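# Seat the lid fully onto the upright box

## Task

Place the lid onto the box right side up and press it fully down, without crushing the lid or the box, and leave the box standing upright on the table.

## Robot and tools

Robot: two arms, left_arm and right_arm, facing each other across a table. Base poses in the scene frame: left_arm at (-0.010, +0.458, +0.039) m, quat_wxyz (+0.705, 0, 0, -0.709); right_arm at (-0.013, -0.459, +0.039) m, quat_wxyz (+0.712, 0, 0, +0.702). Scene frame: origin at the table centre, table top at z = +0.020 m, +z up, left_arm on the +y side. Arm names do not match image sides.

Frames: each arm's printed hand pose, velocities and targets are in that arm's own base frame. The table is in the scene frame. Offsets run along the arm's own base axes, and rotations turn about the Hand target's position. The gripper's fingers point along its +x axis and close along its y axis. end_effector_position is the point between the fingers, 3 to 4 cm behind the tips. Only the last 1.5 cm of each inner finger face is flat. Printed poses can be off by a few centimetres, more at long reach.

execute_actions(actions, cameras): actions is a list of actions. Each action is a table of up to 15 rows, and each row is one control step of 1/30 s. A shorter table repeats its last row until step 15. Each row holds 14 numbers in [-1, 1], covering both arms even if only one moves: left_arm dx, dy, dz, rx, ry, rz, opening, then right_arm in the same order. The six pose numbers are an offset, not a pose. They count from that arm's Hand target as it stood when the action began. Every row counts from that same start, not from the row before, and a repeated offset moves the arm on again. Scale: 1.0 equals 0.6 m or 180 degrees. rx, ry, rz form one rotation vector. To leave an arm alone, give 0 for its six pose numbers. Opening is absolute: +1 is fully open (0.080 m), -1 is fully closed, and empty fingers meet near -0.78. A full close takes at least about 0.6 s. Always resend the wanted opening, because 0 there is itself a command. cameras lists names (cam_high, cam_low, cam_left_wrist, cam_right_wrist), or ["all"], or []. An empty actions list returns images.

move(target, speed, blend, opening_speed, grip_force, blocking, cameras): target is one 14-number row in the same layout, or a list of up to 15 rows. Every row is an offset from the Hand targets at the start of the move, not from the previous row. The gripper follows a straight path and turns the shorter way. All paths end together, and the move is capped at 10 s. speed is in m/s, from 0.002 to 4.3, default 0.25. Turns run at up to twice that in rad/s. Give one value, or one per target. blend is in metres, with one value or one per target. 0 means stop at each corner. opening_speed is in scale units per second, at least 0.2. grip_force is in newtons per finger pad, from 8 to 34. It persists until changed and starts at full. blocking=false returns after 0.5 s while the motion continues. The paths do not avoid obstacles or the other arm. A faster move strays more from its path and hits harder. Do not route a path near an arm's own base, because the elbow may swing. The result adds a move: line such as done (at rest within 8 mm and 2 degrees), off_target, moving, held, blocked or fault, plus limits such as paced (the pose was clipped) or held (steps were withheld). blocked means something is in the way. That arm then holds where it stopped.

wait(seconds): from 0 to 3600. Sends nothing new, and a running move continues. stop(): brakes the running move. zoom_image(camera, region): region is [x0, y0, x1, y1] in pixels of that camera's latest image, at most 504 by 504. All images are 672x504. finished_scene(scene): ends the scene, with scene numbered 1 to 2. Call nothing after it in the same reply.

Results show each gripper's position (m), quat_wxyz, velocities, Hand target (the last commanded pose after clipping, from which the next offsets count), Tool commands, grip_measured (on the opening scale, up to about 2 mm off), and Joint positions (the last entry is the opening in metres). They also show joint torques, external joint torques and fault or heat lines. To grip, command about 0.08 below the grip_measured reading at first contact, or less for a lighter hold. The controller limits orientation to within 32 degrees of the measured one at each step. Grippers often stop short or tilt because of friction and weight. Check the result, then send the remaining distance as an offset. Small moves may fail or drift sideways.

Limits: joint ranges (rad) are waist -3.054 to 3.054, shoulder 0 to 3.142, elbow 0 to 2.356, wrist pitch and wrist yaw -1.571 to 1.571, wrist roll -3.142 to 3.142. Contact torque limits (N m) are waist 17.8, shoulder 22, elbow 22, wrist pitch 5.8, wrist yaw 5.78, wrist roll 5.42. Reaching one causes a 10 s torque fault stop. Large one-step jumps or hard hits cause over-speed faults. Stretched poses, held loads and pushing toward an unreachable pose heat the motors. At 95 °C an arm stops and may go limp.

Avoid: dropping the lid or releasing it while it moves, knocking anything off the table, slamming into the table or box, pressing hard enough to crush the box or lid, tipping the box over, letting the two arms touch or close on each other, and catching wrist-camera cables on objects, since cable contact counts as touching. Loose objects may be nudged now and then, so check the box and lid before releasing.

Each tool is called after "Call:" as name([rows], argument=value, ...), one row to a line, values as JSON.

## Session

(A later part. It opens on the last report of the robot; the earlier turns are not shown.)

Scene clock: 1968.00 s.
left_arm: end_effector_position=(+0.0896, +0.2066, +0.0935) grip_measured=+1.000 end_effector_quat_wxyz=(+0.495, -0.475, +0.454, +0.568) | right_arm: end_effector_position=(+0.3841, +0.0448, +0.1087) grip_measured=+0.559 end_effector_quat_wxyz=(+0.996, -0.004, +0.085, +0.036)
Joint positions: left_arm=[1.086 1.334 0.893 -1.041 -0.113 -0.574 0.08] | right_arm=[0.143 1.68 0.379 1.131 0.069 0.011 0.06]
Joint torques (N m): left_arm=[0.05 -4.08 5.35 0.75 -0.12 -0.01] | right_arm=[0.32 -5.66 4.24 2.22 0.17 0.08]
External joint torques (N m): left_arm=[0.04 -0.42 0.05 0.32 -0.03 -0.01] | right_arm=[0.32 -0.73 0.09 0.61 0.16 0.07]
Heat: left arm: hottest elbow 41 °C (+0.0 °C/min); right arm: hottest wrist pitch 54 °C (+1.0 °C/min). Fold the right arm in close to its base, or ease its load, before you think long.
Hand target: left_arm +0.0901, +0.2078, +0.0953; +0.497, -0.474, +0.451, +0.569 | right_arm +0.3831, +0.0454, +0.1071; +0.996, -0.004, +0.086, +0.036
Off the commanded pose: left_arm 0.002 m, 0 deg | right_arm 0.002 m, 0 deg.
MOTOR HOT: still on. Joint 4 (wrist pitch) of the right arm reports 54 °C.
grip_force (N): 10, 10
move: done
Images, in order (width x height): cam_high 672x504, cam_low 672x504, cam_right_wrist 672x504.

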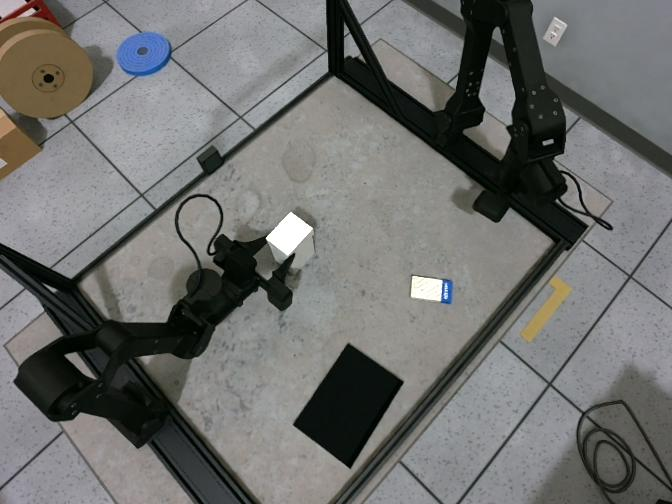

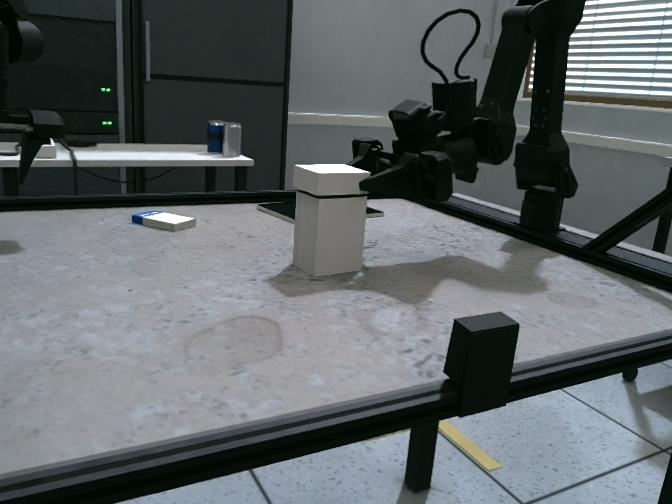

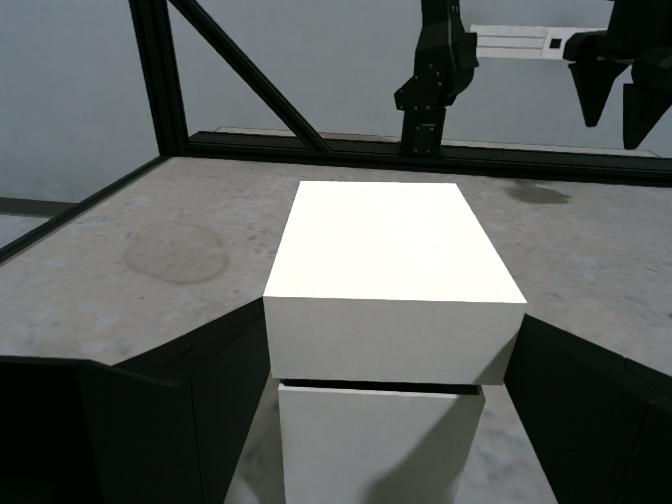

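Call:
move(target=[0,0,0,0,0,0,1, 0,0,-0.01,0.0003,-0.0044,0,0.4], speed=0.04, cameras=["cam_right_wrist", "cam_low"])

Call:
zoom_image(camera="cam_low", region=[288, 160, 378, 220])

Call:
zoom_image(camera="cam_right_wrist", region=[240, 280, 540, 504])

Scene clock: 2020.97 s.
left_arm: end_effector_position=(+0.0896, +0.2066, +0.0935) grip_measured=+1.000 end_effector_quat_wxyz=(+0.495, -0.475, +0.454, +0.568) | right_arm: end_effector_position=(+0.3844, +0.0450, +0.1033) grip_measured=+0.559 end_effector_quat_wxyz=(+0.996, -0.003, +0.077, +0.036)
Joint positions: left_arm=[1.086 1.334 0.893 -1.041 -0.113 -0.574 0.08] | right_arm=[0.143 1.731 0.369 1.208 0.07 0.011 0.06]
Joint torques (N m): left_arm=[-0.03 -4.24 5.47 0.73 -0.12 0.01] | right_arm=[0.29 -5.76 3.95 2.19 0.14 0.06]
External joint torques (N m): left_arm=[-0.02 -0.56 0.13 0.28 -0.03 0.01] | right_arm=[0.3 -0.79 0.11 0.6 0.14 0.05]
Heat: left arm: hottest elbow 41 °C (+0.0 °C/min); right arm: hottest wrist pitch 51 °C (-3.0 °C/min). Fold the right arm in close to its base, or ease its load, before you think long.
Hand target: left_arm +0.0901, +0.2078, +0.0953; +0.497, -0.474, +0.451, +0.569 | right_arm +0.3832, +0.0454, +0.1011; +0.996, -0.003, +0.079, +0.036
Off the commanded pose: left_arm 0.002 m, 0 deg | right_arm 0.003 m, 0 deg.
MOTOR HOT: still on. Joint 4 (wrist pitch) of the right arm reports 51 °C.
grip_force (N): 10, 10
move: done
Images, in order (width x height): cam_low 672x504, cam_right_wrist 672x504.

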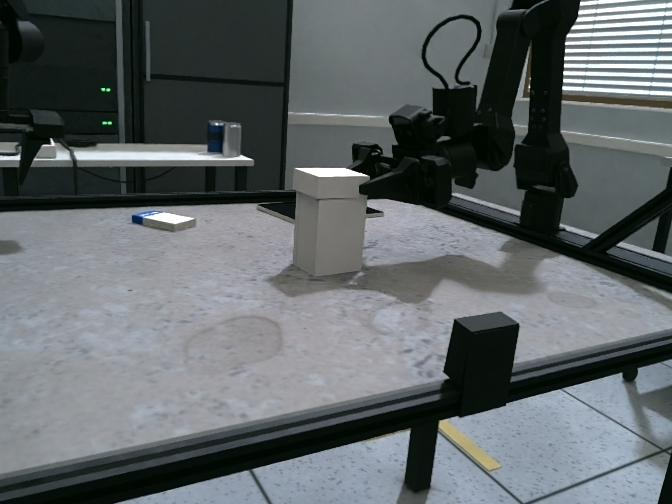

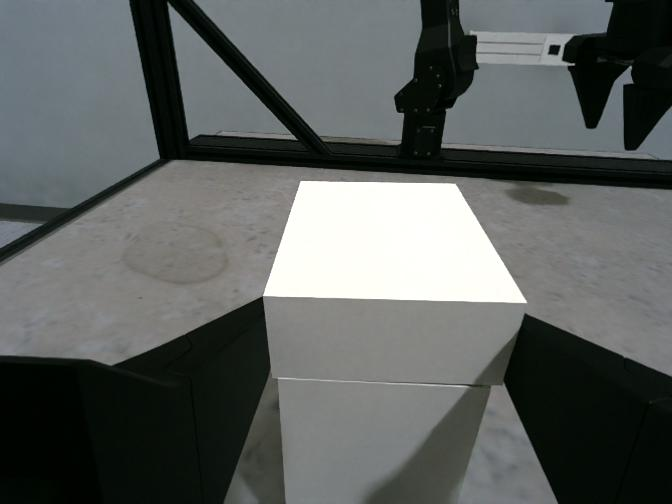

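Scaled by 5.600 from the camera's image (finer frame: 960x720).

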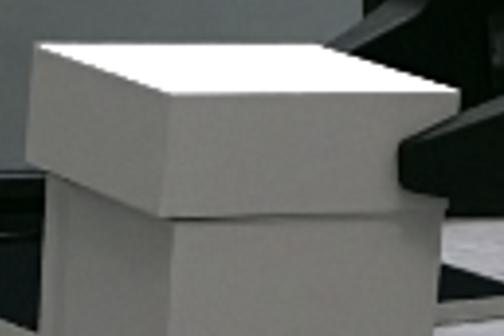

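Scaled by 1.680 from the camera's image (finer frame: 960x720).

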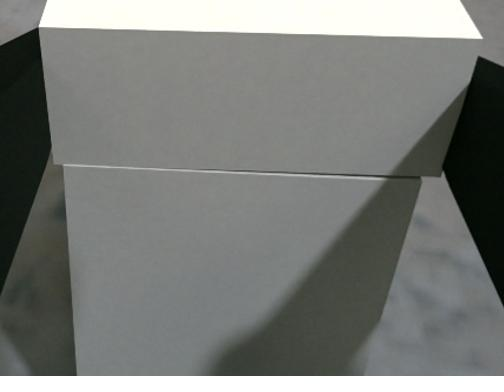

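Call:
move([
  [0,0,0,0,0,0,1, -0.002,0.0007,0,0,0,0,0.4],
  [0,0,0,0,0,0,1, -0.002,0.0007,-0.0075,0,0,0,0.4],
], speed=0.03, cameras=["cam_right_wrist", "cam_low"])

Call:
zoom_image(camera="cam_low", region=[288, 160, 378, 220])

Call:
zoom_image(camera="cam_right_wrist", region=[240, 280, 540, 504])

Scene clock: 2046.00 s.
left_arm: end_effector_position=(+0.0896, +0.2066, +0.0935) grip_measured=+1.000 end_effector_quat_wxyz=(+0.495, -0.475, +0.454, +0.568) | right_arm: end_effector_position=(+0.3841, +0.0454, +0.1022) grip_measured=+0.559 end_effector_quat_wxyz=(+0.997, -0.002, +0.071, +0.036)
Joint positions: left_arm=[1.086 1.334 0.893 -1.041 -0.113 -0.574 0.08] | right_arm=[0.146 1.751 0.364 1.244 0.072 0.011 0.06]
Joint torques (N m): left_arm=[-0.04 -4.13 5.47 0.73 -0.15 0] | right_arm=[0.43 -5.08 3.62 1.87 0.13 0.04]
External joint torques (N m): left_arm=[-0.04 -0.39 0.08 0.27 -0.06 0] | right_arm=[0.44 -0.04 -0.14 0.26 0.12 0.04]
Heat: left arm: hottest elbow 41 °C (+0.0 °C/min); right arm: hottest wrist pitch 53 °C (+1.0 °C/min). Fold the right arm in close to its base, or ease its load, before you think long.
Hand target: left_arm +0.0901, +0.2078, +0.0953; +0.497, -0.474, +0.451, +0.569 | right_arm +0.3820, +0.0458, +0.0964; +0.996, -0.003, +0.079, +0.036
Off the commanded pose: left_arm 0.002 m, 0 deg | right_arm 0.006 m, 1 deg.
MOTOR HOT: still on. Joint 4 (wrist pitch) of the right arm reports 53 °C.
grip_force (N): 10, 10
move: done
Images, in order (width x height): cam_low 672x504, cam_right_wrist 672x504.

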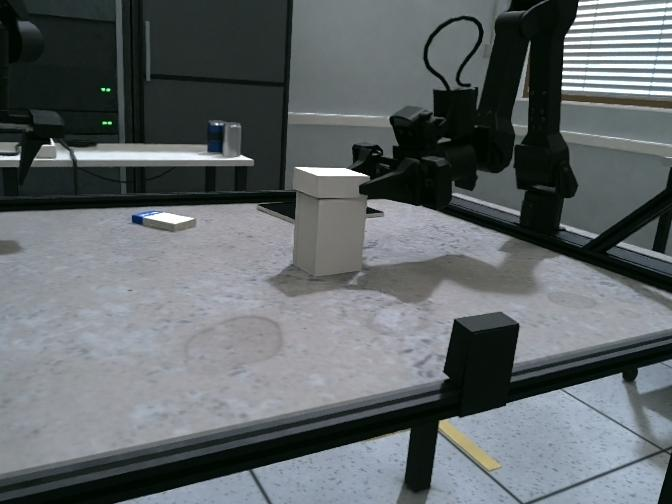

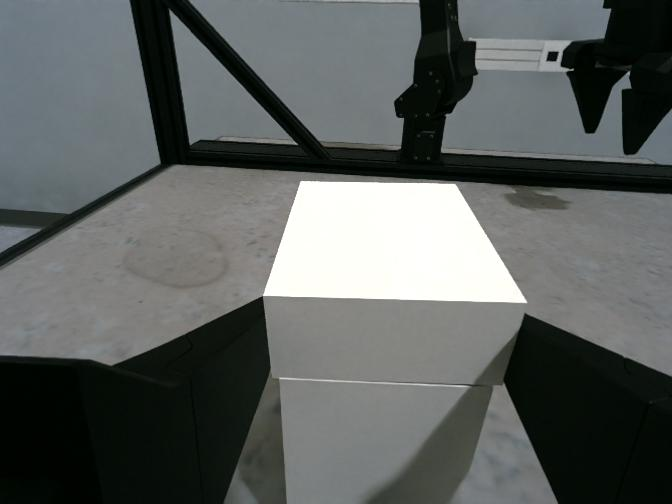

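Scaled by 5.600 from the camera's image (finer frame: 960x720).

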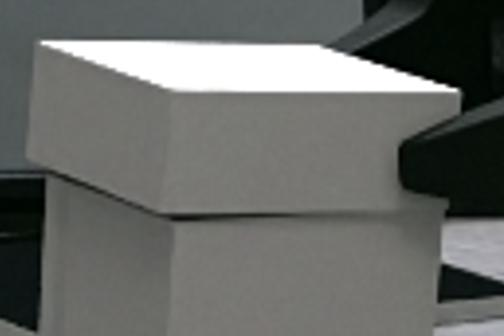

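Scaled by 1.680 from the camera's image (finer frame: 960x720).

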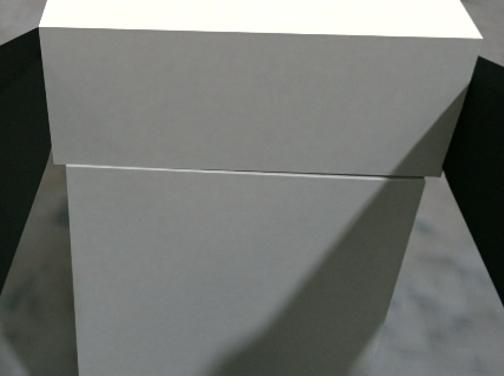

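Call:
move([
  [0,0,0,0,0,0,1, 0,0,0.0102,0,0,0,0.4],
  [0,0,0,0,0,0,1, -0.0040,0.0003,0.0102,0,0,0,0.4],
  [0,0,0,0,0,0,1, -0.0040,0.0003,-0.001,0,0,0,0.4],
], speed=0.03, cameras=["cam_right_wrist", "cam_low"])

Call:
zoom_image(camera="cam_low", region=[288, 160, 378, 220])

Call:
zoom_image(camera="cam_right_wrist", region=[240, 280, 540, 504])

Scene clock: 2076.10 s.
left_arm: end_effector_position=(+0.0896, +0.2066, +0.0935) grip_measured=+1.000 end_effector_quat_wxyz=(+0.495, -0.475, +0.454, +0.568) | right_arm: end_effector_position=(+0.3818, +0.0458, +0.1019) grip_measured=+0.559 end_effector_quat_wxyz=(+0.997, -0.002, +0.071, +0.036)
Joint positions: left_arm=[1.086 1.334 0.893 -1.041 -0.113 -0.574 0.08] | right_arm=[0.148 1.748 0.354 1.252 0.075 0.011 0.06]
Joint torques (N m): left_arm=[-0.05 -4.24 5.46 0.73 -0.13 0.02] | right_arm=[0.35 -5.14 3.51 1.84 0.14 0.04]
External joint torques (N m): left_arm=[-0.06 -0.52 0.07 0.27 -0.04 0.02] | right_arm=[0.34 -0.22 -0.17 0.26 0.14 0.04]
Heat: left arm: hottest elbow 41 °C (+0.0 °C/min); right arm: hottest wrist pitch 50 °C (-1.0 °C/min). Fold the right arm in close to its base, or ease its load, before you think long.
Hand target: left_arm +0.0901, +0.2078, +0.0953; +0.497, -0.474, +0.451, +0.569 | right_arm +0.3795, +0.0461, +0.0958; +0.996, -0.003, +0.079, +0.036
Off the commanded pose: left_arm 0.002 m, 0 deg | right_arm 0.006 m, 1 deg.
MOTOR HOT: still on. Joint 4 (wrist pitch) of the right arm reports 50 °C.
grip_force (N): 10, 10
move: done
Images, in order (width x height): cam_low 672x504, cam_right_wrist 672x504.

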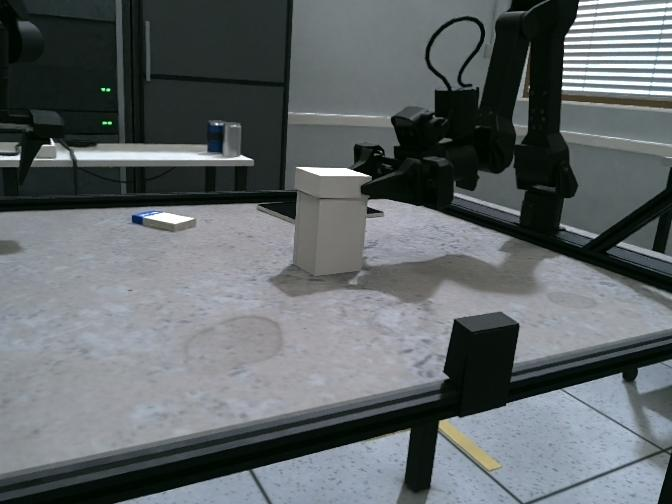

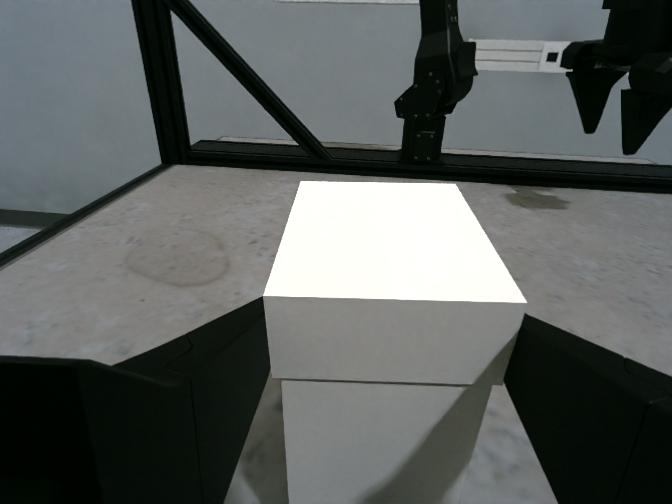

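Scaled by 5.600 from the camera's image (finer frame: 960x720).

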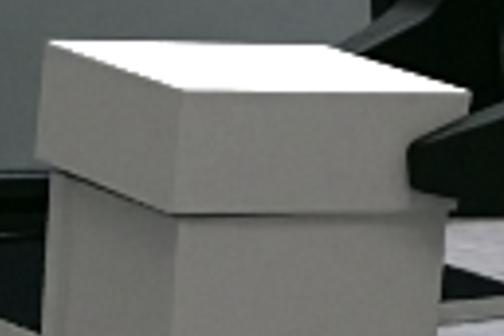

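Scaled by 1.680 from the camera's image (finer frame: 960x720).

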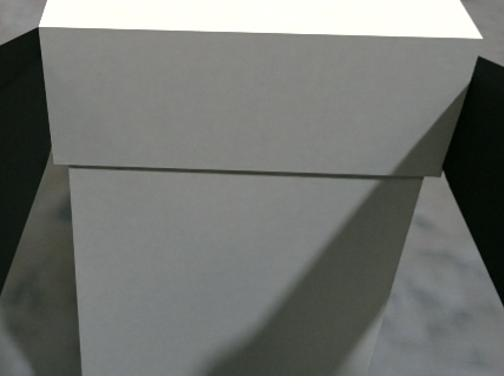

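Call:
wait(seconds=0.1, cameras=["cam_high", "cam_low", "cam_right_wrist"])

Call:
zoom_image(camera="cam_high", region=[260, 205, 320, 265])

Call:
zoom_image(camera="cam_low", region=[288, 180, 328, 210])

Call:
zoom_image(camera="cam_right_wrist", region=[255, 350, 395, 450])

Call:
zoom_image(camera="cam_right_wrist", region=[395, 350, 535, 450])

Scene clock: 2109.33 s.
left_arm: end_effector_position=(+0.0896, +0.2066, +0.0935) grip_measured=+1.000 end_effector_quat_wxyz=(+0.495, -0.475, +0.454, +0.568) | right_arm: end_effector_position=(+0.3818, +0.0458, +0.1020) grip_measured=+0.559 end_effector_quat_wxyz=(+0.997, -0.002, +0.071, +0.036)
Joint positions: left_arm=[1.086 1.334 0.893 -1.041 -0.113 -0.574 0.08] | right_arm=[0.148 1.748 0.354 1.252 0.075 0.011 0.06]
Joint torques (N m): left_arm=[0.02 -4.28 5.49 0.71 -0.11 -0.01] | right_arm=[0.41 -5.14 3.5 1.84 0.14 0.03]
External joint torques (N m): left_arm=[0.01 -0.58 0.18 0.29 -0.02 0] | right_arm=[0.39 -0.15 -0.24 0.23 0.14 0.03]
Heat: left arm: hottest elbow 41 °C (+0.0 °C/min); right arm: hottest wrist pitch 50 °C (-2.0 °C/min). Fold the right arm in close to its base, or ease its load, before you think long.
Hand target: left_arm +0.0901, +0.2078, +0.0953; +0.497, -0.474, +0.451, +0.569 | right_arm +0.3795, +0.0461, +0.0959; +0.996, -0.003, +0.079, +0.036
Tool commands: left_gripper/opening=+1.0 right_gripper/opening=+0.4
Off the commanded pose: left_arm 0.002 m, 0 deg | right_arm 0.007 m, 1 deg.
MOTOR HOT: still on. Joint 4 (wrist pitch) of the right arm reports 50 °C.
grip_force (N): 10, 10
wait: 0.10 s; at rest from the start

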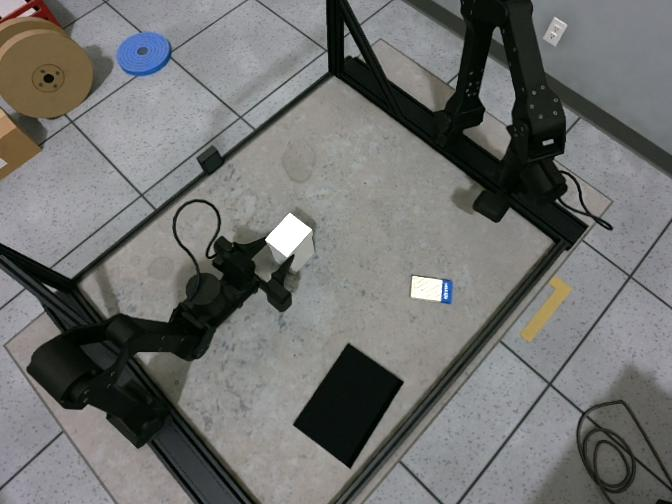

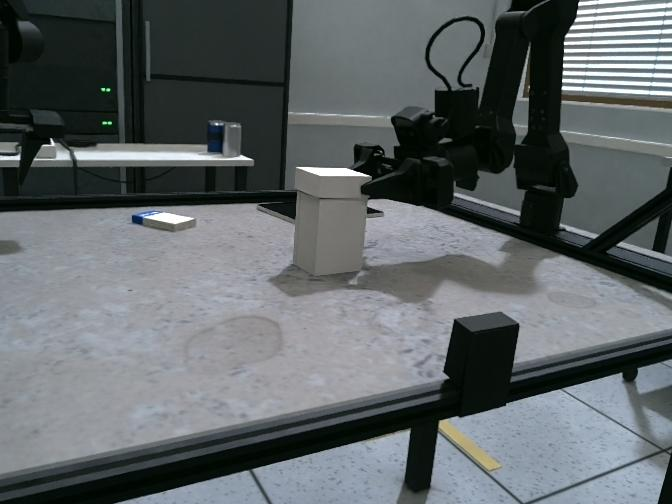

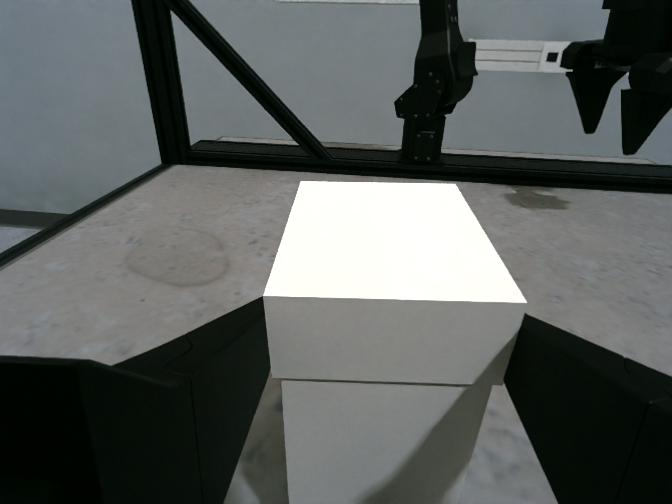

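Scaled by 8.400 from the camera's image (finer frame: 960x720).

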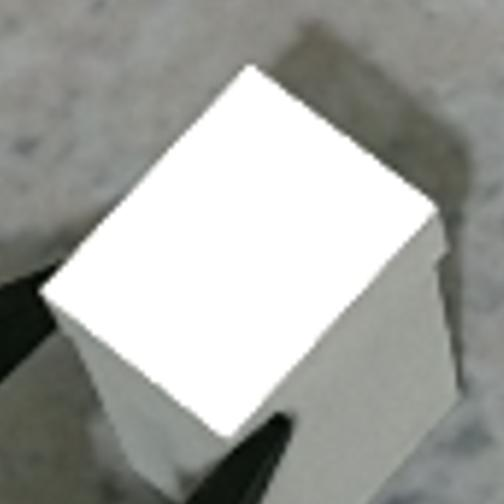

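Scaled by 12.600 from the camera's image (finer frame: 960x720).

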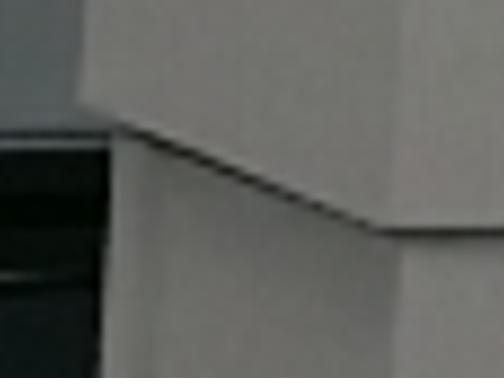

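Scaled by 3.600 from the camera's image (finer frame: 960x720).

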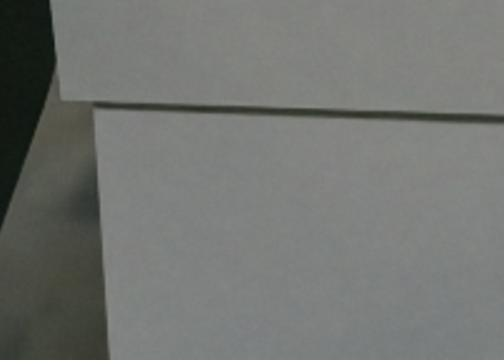

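Scaled by 3.600 from the camera's image (finer frame: 960x720).

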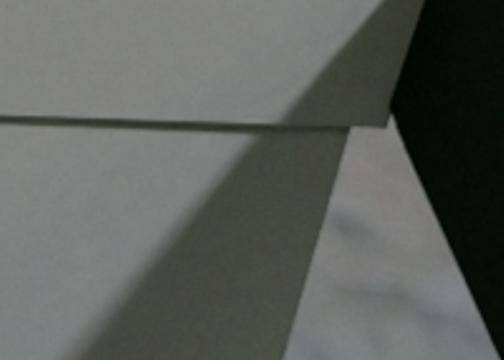

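Call:
move([
  [0,0,0,0,0,0,1, -0.001,0,0.008,0,0,0,0.4],
  [0,0,0,0,0,0,1, -0.0035,0.0,0.008,0,0,0,0.4],
  [0,0,0,0,0,0,1, -0.0035,0.0,-0.006,0,0,0,0.4],
], speed=0.03, cameras=["cam_right_wrist", "cam_low"])

Call:
zoom_image(camera="cam_low", region=[288, 160, 378, 220])

Call:
zoom_image(camera="cam_right_wrist", region=[240, 280, 540, 504])

Scene clock: 2146.37 s.
left_arm: end_effector_position=(+0.0896, +0.2066, +0.0935) grip_measured=+1.000 end_effector_quat_wxyz=(+0.495, -0.475, +0.454, +0.568) | right_arm: end_effector_position=(+0.3805, +0.0458, +0.1012) grip_measured=+0.559 end_effector_quat_wxyz=(+0.997, -0.002, +0.066, +0.036)
Joint positions: left_arm=[1.086 1.334 0.893 -1.041 -0.113 -0.574 0.08] | right_arm=[0.15 1.762 0.346 1.284 0.076 0.011 0.06]
Joint torques (N m): left_arm=[0.02 -4.23 5.51 0.74 -0.13 0] | right_arm=[0.39 -4.63 3.07 1.52 0.16 0.02]
External joint torques (N m): left_arm=[0.01 -0.53 0.09 0.26 -0.04 0] | right_arm=[0.4 0.34 -0.54 -0.08 0.16 0.02]
Heat: left arm: hottest elbow 41 °C (+0.0 °C/min); right arm: hottest wrist pitch 49 °C (-1.0 °C/min). Fold the right arm in close to its base, or ease its load, before you think long.
Hand target: left_arm +0.0901, +0.2078, +0.0953; +0.497, -0.474, +0.451, +0.569 | right_arm +0.3775, +0.0460, +0.0924; +0.996, -0.003, +0.079, +0.036
Off the commanded pose: left_arm 0.002 m, 0 deg | right_arm 0.009 m, 2 deg.
MOTOR HOT: still on. Joint 4 (wrist pitch) of the right arm reports 49 °C.
grip_force (N): 10, 10
move: off_target (right_arm)
Images, in order (width x height): cam_low 672x504, cam_right_wrist 672x504.

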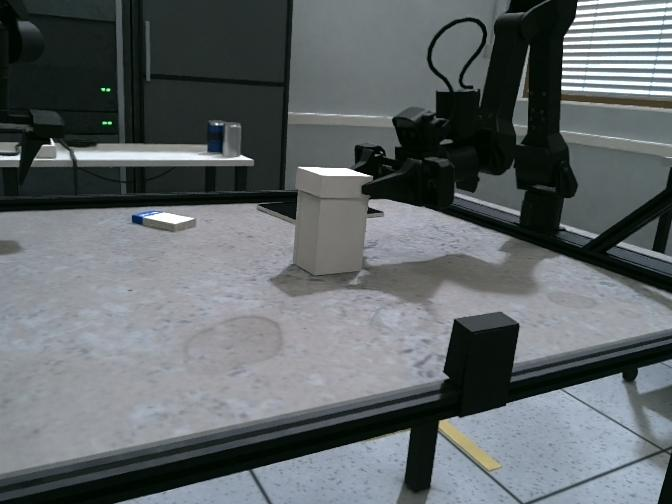

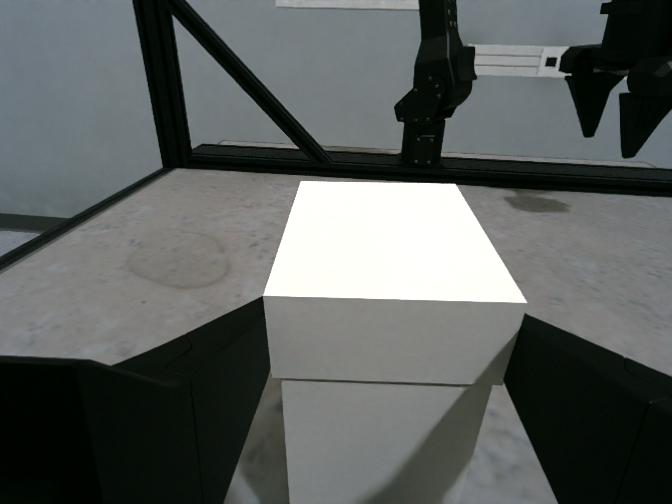

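Scaled by 5.600 from the camera's image (finer frame: 960x720).

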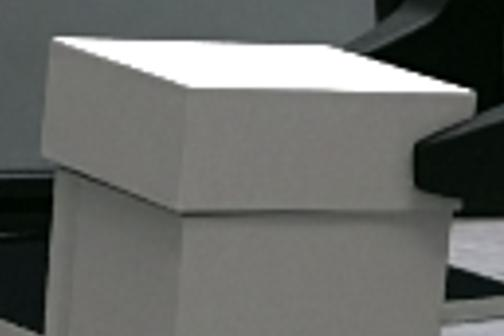

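Scaled by 1.680 from the camera's image (finer frame: 960x720).

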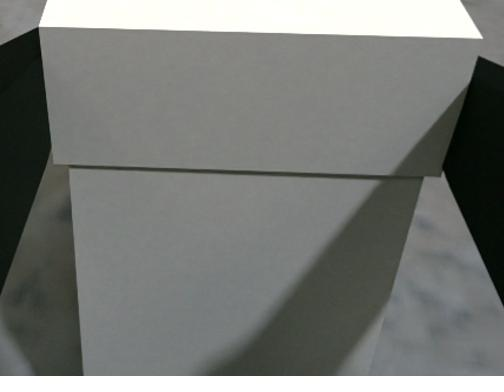

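Call:
move(target=[0,0,0,0,0,0,1, 0.001,0,-0.008,-0.001,0.0111,0,0.35], speed=0.03, cameras=["cam_right_wrist", "cam_low"])

Call:
zoom_image(camera="cam_low", region=[288, 160, 378, 220])

Call:
zoom_image(camera="cam_right_wrist", region=[240, 280, 540, 504])

Scene clock: 2196.10 s.
left_arm: end_effector_position=(+0.0896, +0.2066, +0.0935) grip_measured=+1.000 end_effector_quat_wxyz=(+0.495, -0.475, +0.454, +0.568) | right_arm: end_effector_position=(+0.3815, +0.0460, +0.0997) grip_measured=+0.559 end_effector_quat_wxyz=(+0.997, -0.001, +0.075, +0.036)
Joint positions: left_arm=[1.086 1.334 0.893 -1.041 -0.113 -0.574 0.08] | right_arm=[0.15 1.75 0.354 1.245 0.076 0.014 0.06]
Joint torques (N m): left_arm=[-0.02 -4.2 5.41 0.74 -0.12 0.02] | right_arm=[0.27 -4.81 3.04 0.23 0.11 -0.02]
External joint torques (N m): left_arm=[-0.04 -0.53 0.1 0.3 -0.02 0.03] | right_arm=[0.29 0.19 -0.68 -1.38 0.1 -0.03]
Heat: left arm: hottest elbow 41 °C (+0.0 °C/min); right arm: hottest wrist pitch 44 °C (-5.1 °C/min).
Hand target: left_arm +0.0901, +0.2078, +0.0953; +0.497, -0.474, +0.451, +0.569 | right_arm +0.3781, +0.0460, +0.0875; +0.995, -0.004, +0.097, +0.036
Off the commanded pose: left_arm 0.002 m, 0 deg | right_arm 0.013 m, 2 deg.
MOTOR HOT: cleared for the motors of the right arm.
grip_force (N): 10, 10
move: off_target (right_arm)
Images, in order (width x height): cam_low 672x504, cam_right_wrist 672x504.

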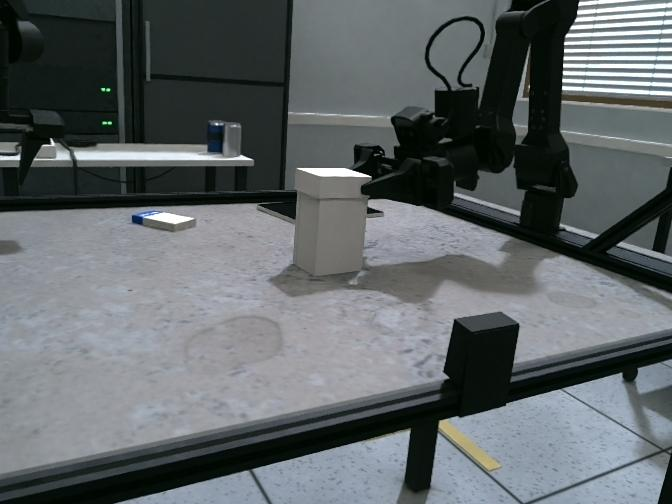

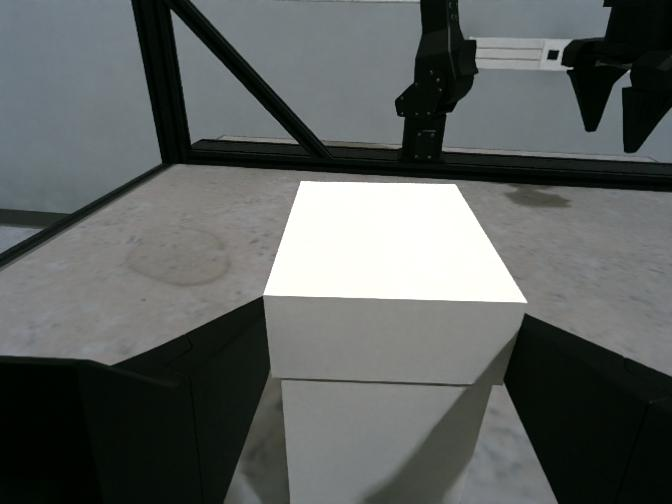

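Scaled by 5.600 from the camera's image (finer frame: 960x720).

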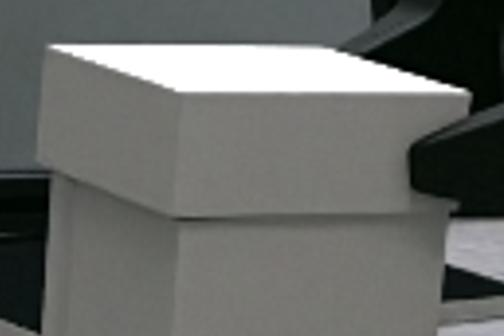

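Scaled by 1.680 from the camera's image (finer frame: 960x720).

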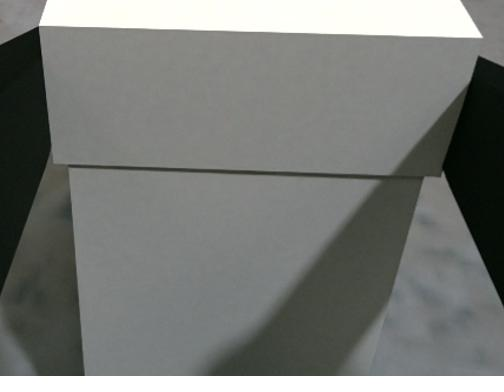

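Call:
wait(seconds=0.1, cameras=["cam_high", "cam_low", "cam_right_wrist"])

Call:
zoom_image(camera="cam_low", region=[290, 180, 325, 206])

Call:
zoom_image(camera="cam_low", region=[320, 180, 372, 206])

Call:
zoom_image(camera="cam_high", region=[285, 215, 325, 275])

Call:
zoom_image(camera="cam_right_wrist", region=[255, 360, 335, 420])

Call:
zoom_image(camera="cam_right_wrist", region=[450, 360, 530, 420])

Scene clock: 2218.67 s.
left_arm: end_effector_position=(+0.0896, +0.2066, +0.0935) grip_measured=+1.000 end_effector_quat_wxyz=(+0.495, -0.475, +0.454, +0.568) | right_arm: end_effector_position=(+0.3815, +0.0460, +0.0998) grip_measured=+0.559 end_effector_quat_wxyz=(+0.997, -0.001, +0.075, +0.036)
Joint positions: left_arm=[1.086 1.334 0.893 -1.041 -0.113 -0.574 0.08] | right_arm=[0.15 1.75 0.354 1.245 0.076 0.014 0.06]
Joint torques (N m): left_arm=[0.02 -4.26 5.43 0.72 -0.11 0] | right_arm=[0.2 -4.94 3.3 0.23 0.09 0.01]
External joint torques (N m): left_arm=[0.02 -0.58 0.11 0.29 -0.02 0] | right_arm=[0.19 0.07 -0.45 -1.39 0.09 0]
Heat: left arm: hottest elbow 41 °C (+0.0 °C/min); right arm: hottest wrist pitch 42 °C (-5.0 °C/min).
Hand target: left_arm +0.0901, +0.2078, +0.0953; +0.497, -0.474, +0.451, +0.569 | right_arm +0.3781, +0.0460, +0.0876; +0.995, -0.004, +0.096, +0.036
Tool commands: left_gripper/opening=+1.0 right_gripper/opening=+0.35
Off the commanded pose: left_arm 0.002 m, 0 deg | right_arm 0.013 m, 2 deg.
grip_force (N): 10, 10
wait: 0.10 s; at rest from the start

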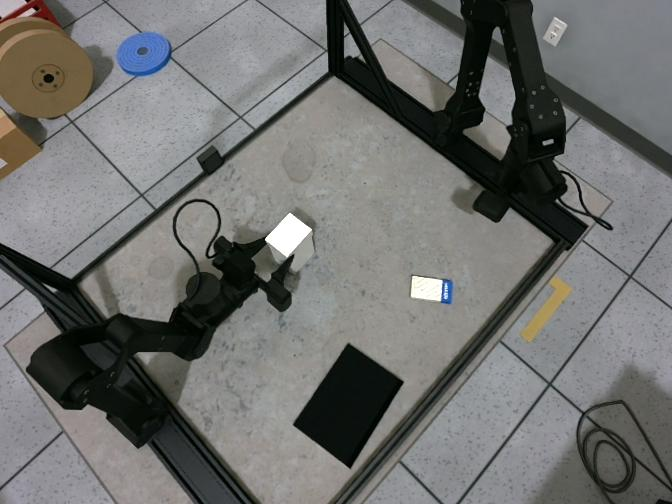

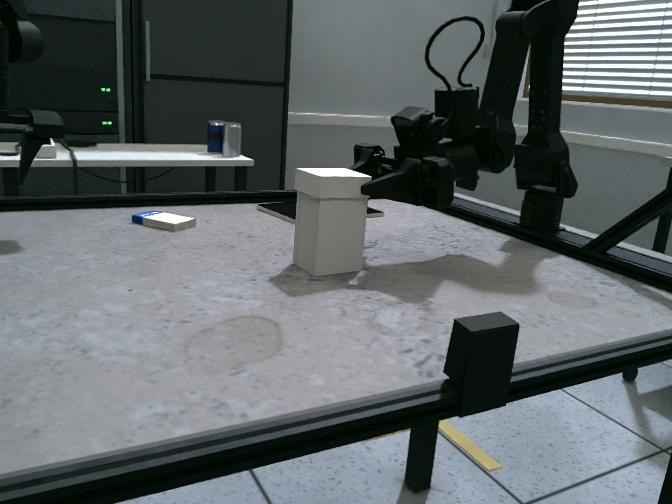

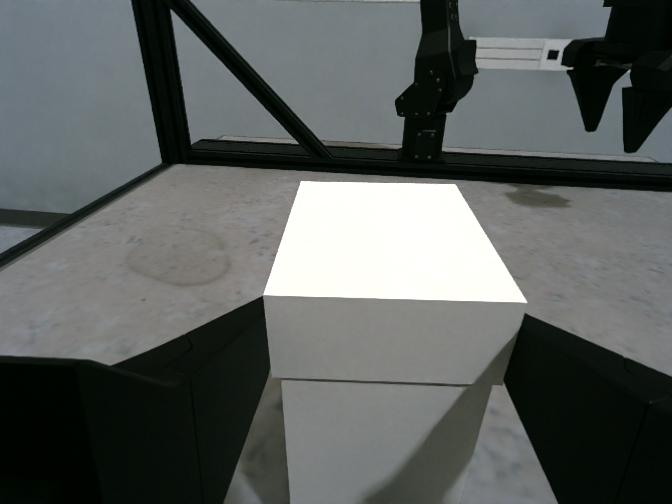

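Scaled by 14.400 from the camera's image (finer frame: 960x720).

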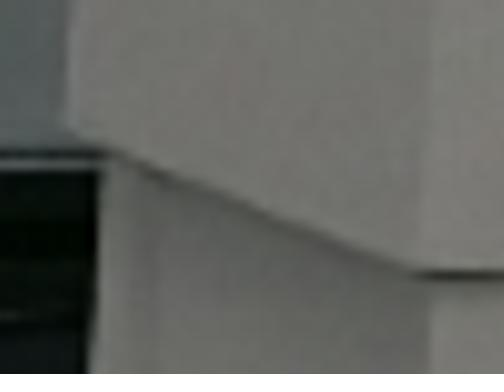

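Scaled by 9.692 from the camera's image (finer frame: 960x720).

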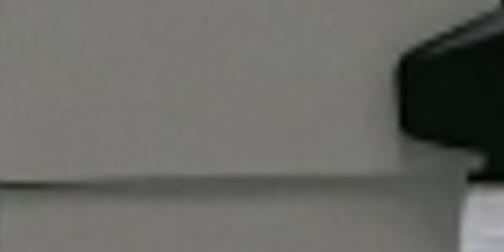

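Scaled by 8.400 from the camera's image (finer frame: 960x720).

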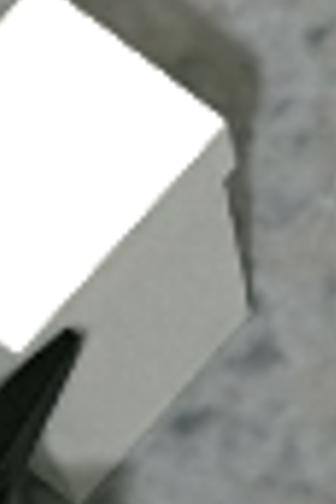

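Scaled by 6.300 from the camera's image (finer frame: 960x720).

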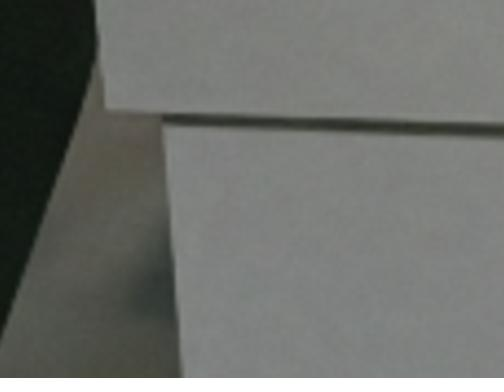

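Scaled by 6.300 from the camera's image (finer frame: 960x720).

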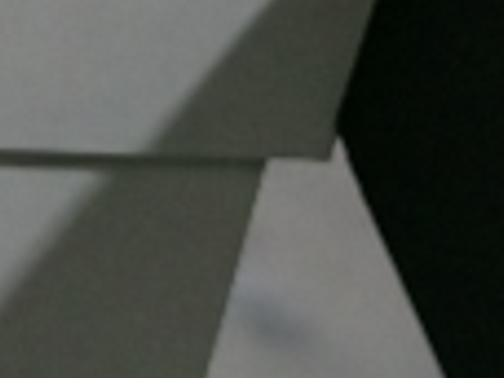

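Call:
move([
  [0,0,0,0,0,0,1, 0.0045,0,0.016,0.0009,-0.0111,0,0.35],
  [0,0,0,0,0,0,1, 0.0045,0,0.016,0.0009,-0.0111,0,0.85],
], speed=0.04, opening_speed=0.5, cameras=["cam_right_wrist", "cam_low"])

Call:
zoom_image(camera="cam_low", region=[288, 160, 378, 220])

Scene clock: 2293.40 s.
left_arm: end_effector_position=(+0.0896, +0.2066, +0.0935) grip_measured=+1.000 end_effector_quat_wxyz=(+0.495, -0.475, +0.454, +0.568) | right_arm: end_effector_position=(+0.3813, +0.0460, +0.0983) grip_measured=+0.846 end_effector_quat_wxyz=(+0.996, -0.002, +0.078, +0.036)
Joint positions: left_arm=[1.086 1.334 0.893 -1.041 -0.113 -0.574 0.08] | right_arm=[0.15 1.751 0.354 1.241 0.076 0.014 0.073]
Joint torques (N m): left_arm=[0.02 -4.33 5.4 0.76 -0.14 0.02] | right_arm=[0.14 -5.91 4.21 1.96 0.1 -0.07]
External joint torques (N m): left_arm=[0.01 -0.65 0.09 0.33 -0.05 0.02] | right_arm=[0.15 -0.92 0.49 0.34 0.09 -0.07]
Heat: left arm: hottest elbow 41 °C (+0.0 °C/min); right arm: hottest wrist pitch 39 °C (-2.0 °C/min).
Hand target: left_arm +0.0901, +0.2078, +0.0953; +0.497, -0.474, +0.451, +0.569 | right_arm +0.3808, +0.0460, +0.0972; +0.996, -0.003, +0.079, +0.036
Off the commanded pose: left_arm 0.002 m, 0 deg | right_arm 0.001 m, 0 deg.
grip_force (N): 10, 10
move: done
Images, in order (width x height): cam_low 672x504, cam_right_wrist 672x504.

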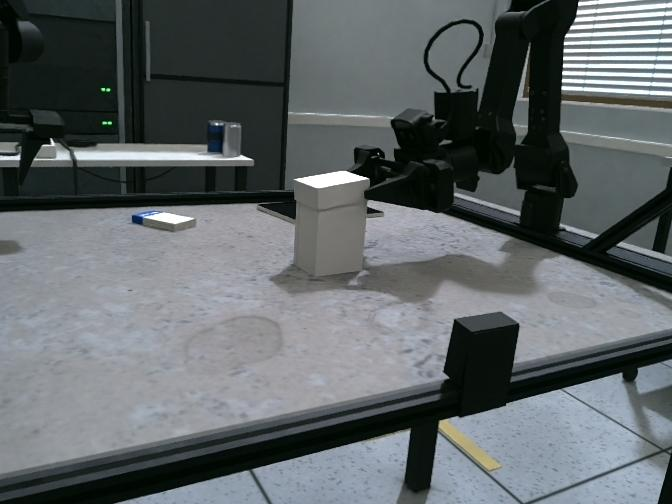

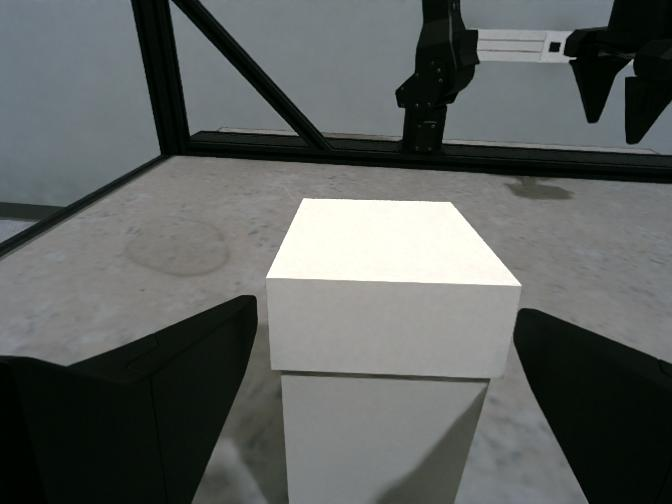

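Scaled by 5.600 from the camera's image (finer frame: 960x720).

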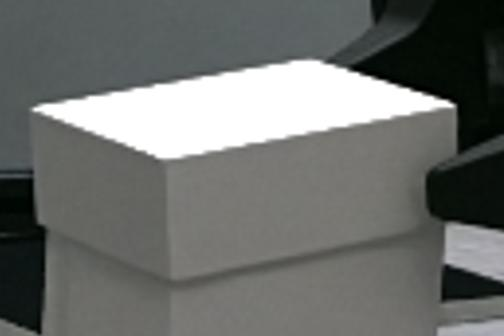

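Call:
move([
  [0,0,0,0,0,0,1, 0,0,0.1667,0,0,0,0.85],
  [0,0,0,0,0,0,1, 0.0678,0.005,0.138,-0.0282,0.3934,0,0.85],
  [0,0,0,0,0,0,1, 0.0678,0.005,0.138,-0.0282,0.3934,0,-0.78],
], speed=[0.12, 0.3, 0.3], blend=[0.02, 0, 0], cameras=["cam_right_wrist", "cam_low", "cam_high"])

Call:
zoom_image(camera="cam_low", region=[278, 150, 388, 290])

Scene clock: 2331.80 s.
left_arm: end_effector_position=(+0.0896, +0.2066, +0.0935) grip_measured=+1.000 end_effector_quat_wxyz=(+0.495, -0.475, +0.454, +0.568) | right_arm: end_effector_position=(+0.4189, +0.0494, +0.1785) grip_measured=-0.759 end_effector_quat_wxyz=(+0.763, -0.027, +0.645, +0.028)
Joint positions: left_arm=[1.086 1.334 0.893 -1.041 -0.113 -0.574 0.08] | right_arm=[0.122 2.039 2.017 -1.382 0.013 0.043 0.001]
Joint torques (N m): left_arm=[-0.07 -4.18 5.42 0.75 -0.11 0.01] | right_arm=[-0.29 -9.92 8.09 0.53 -0.13 0.14]
External joint torques (N m): left_arm=[-0.07 -0.52 0.11 0.31 -0.03 0.01] | right_arm=[-0.27 -1.18 2.61 -0.04 -0.14 0.14]
Heat: left arm: hottest elbow 41 °C (+0.0 °C/min); right arm: hottest wrist pitch 43 °C (+4.0 °C/min).
Hand target: left_arm +0.0901, +0.2078, +0.0953; +0.497, -0.474, +0.451, +0.569 | right_arm +0.4214, +0.0491, +0.1799; +0.765, -0.024, +0.643, +0.028
Off the commanded pose: left_arm 0.002 m, 0 deg | right_arm 0.003 m, 1 deg.
grip_force (N): 10, 10
move: done
Images, in order (width x height): cam_high 672x504, cam_low 672x504, cam_right_wrist 672x504.

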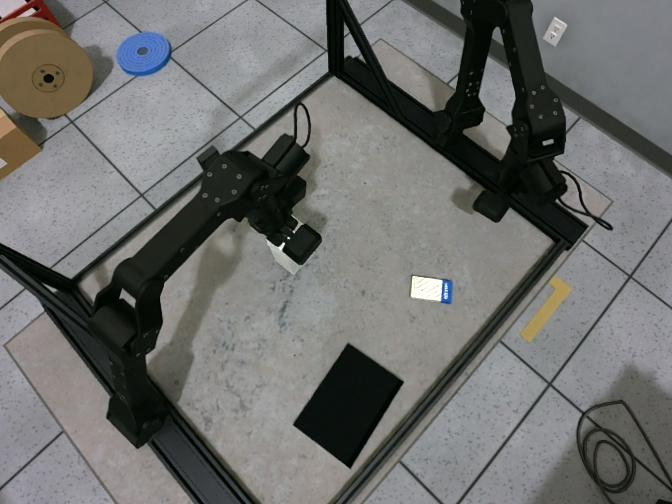

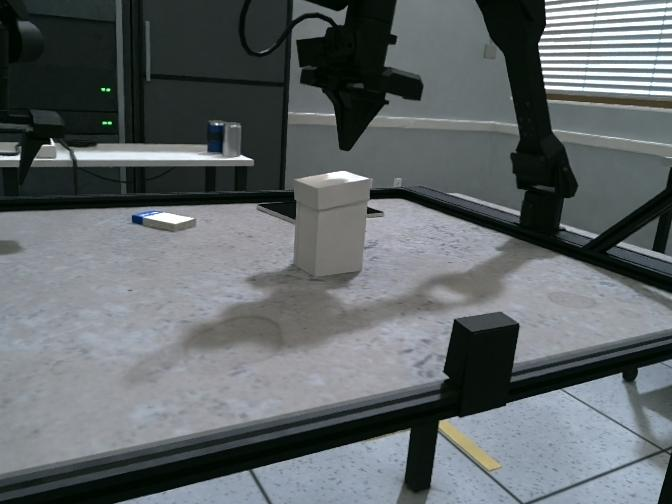

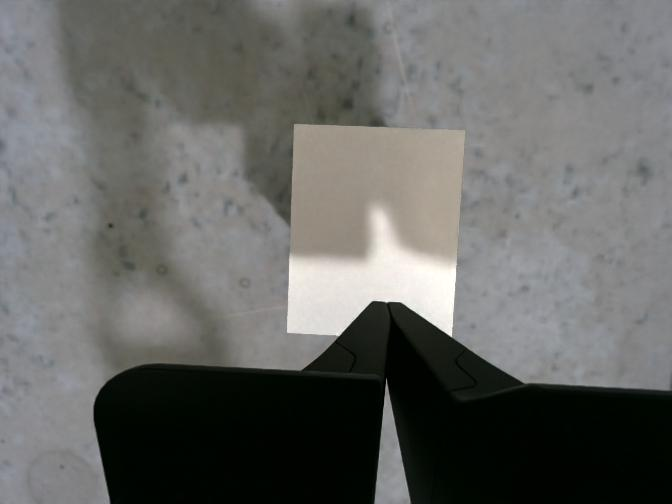

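Scaled by 3.600 from the camera's image (finer frame: 960x720).

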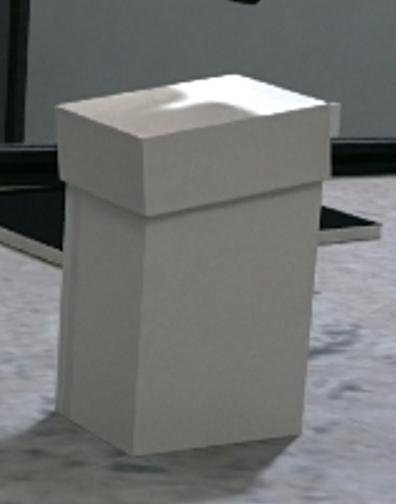

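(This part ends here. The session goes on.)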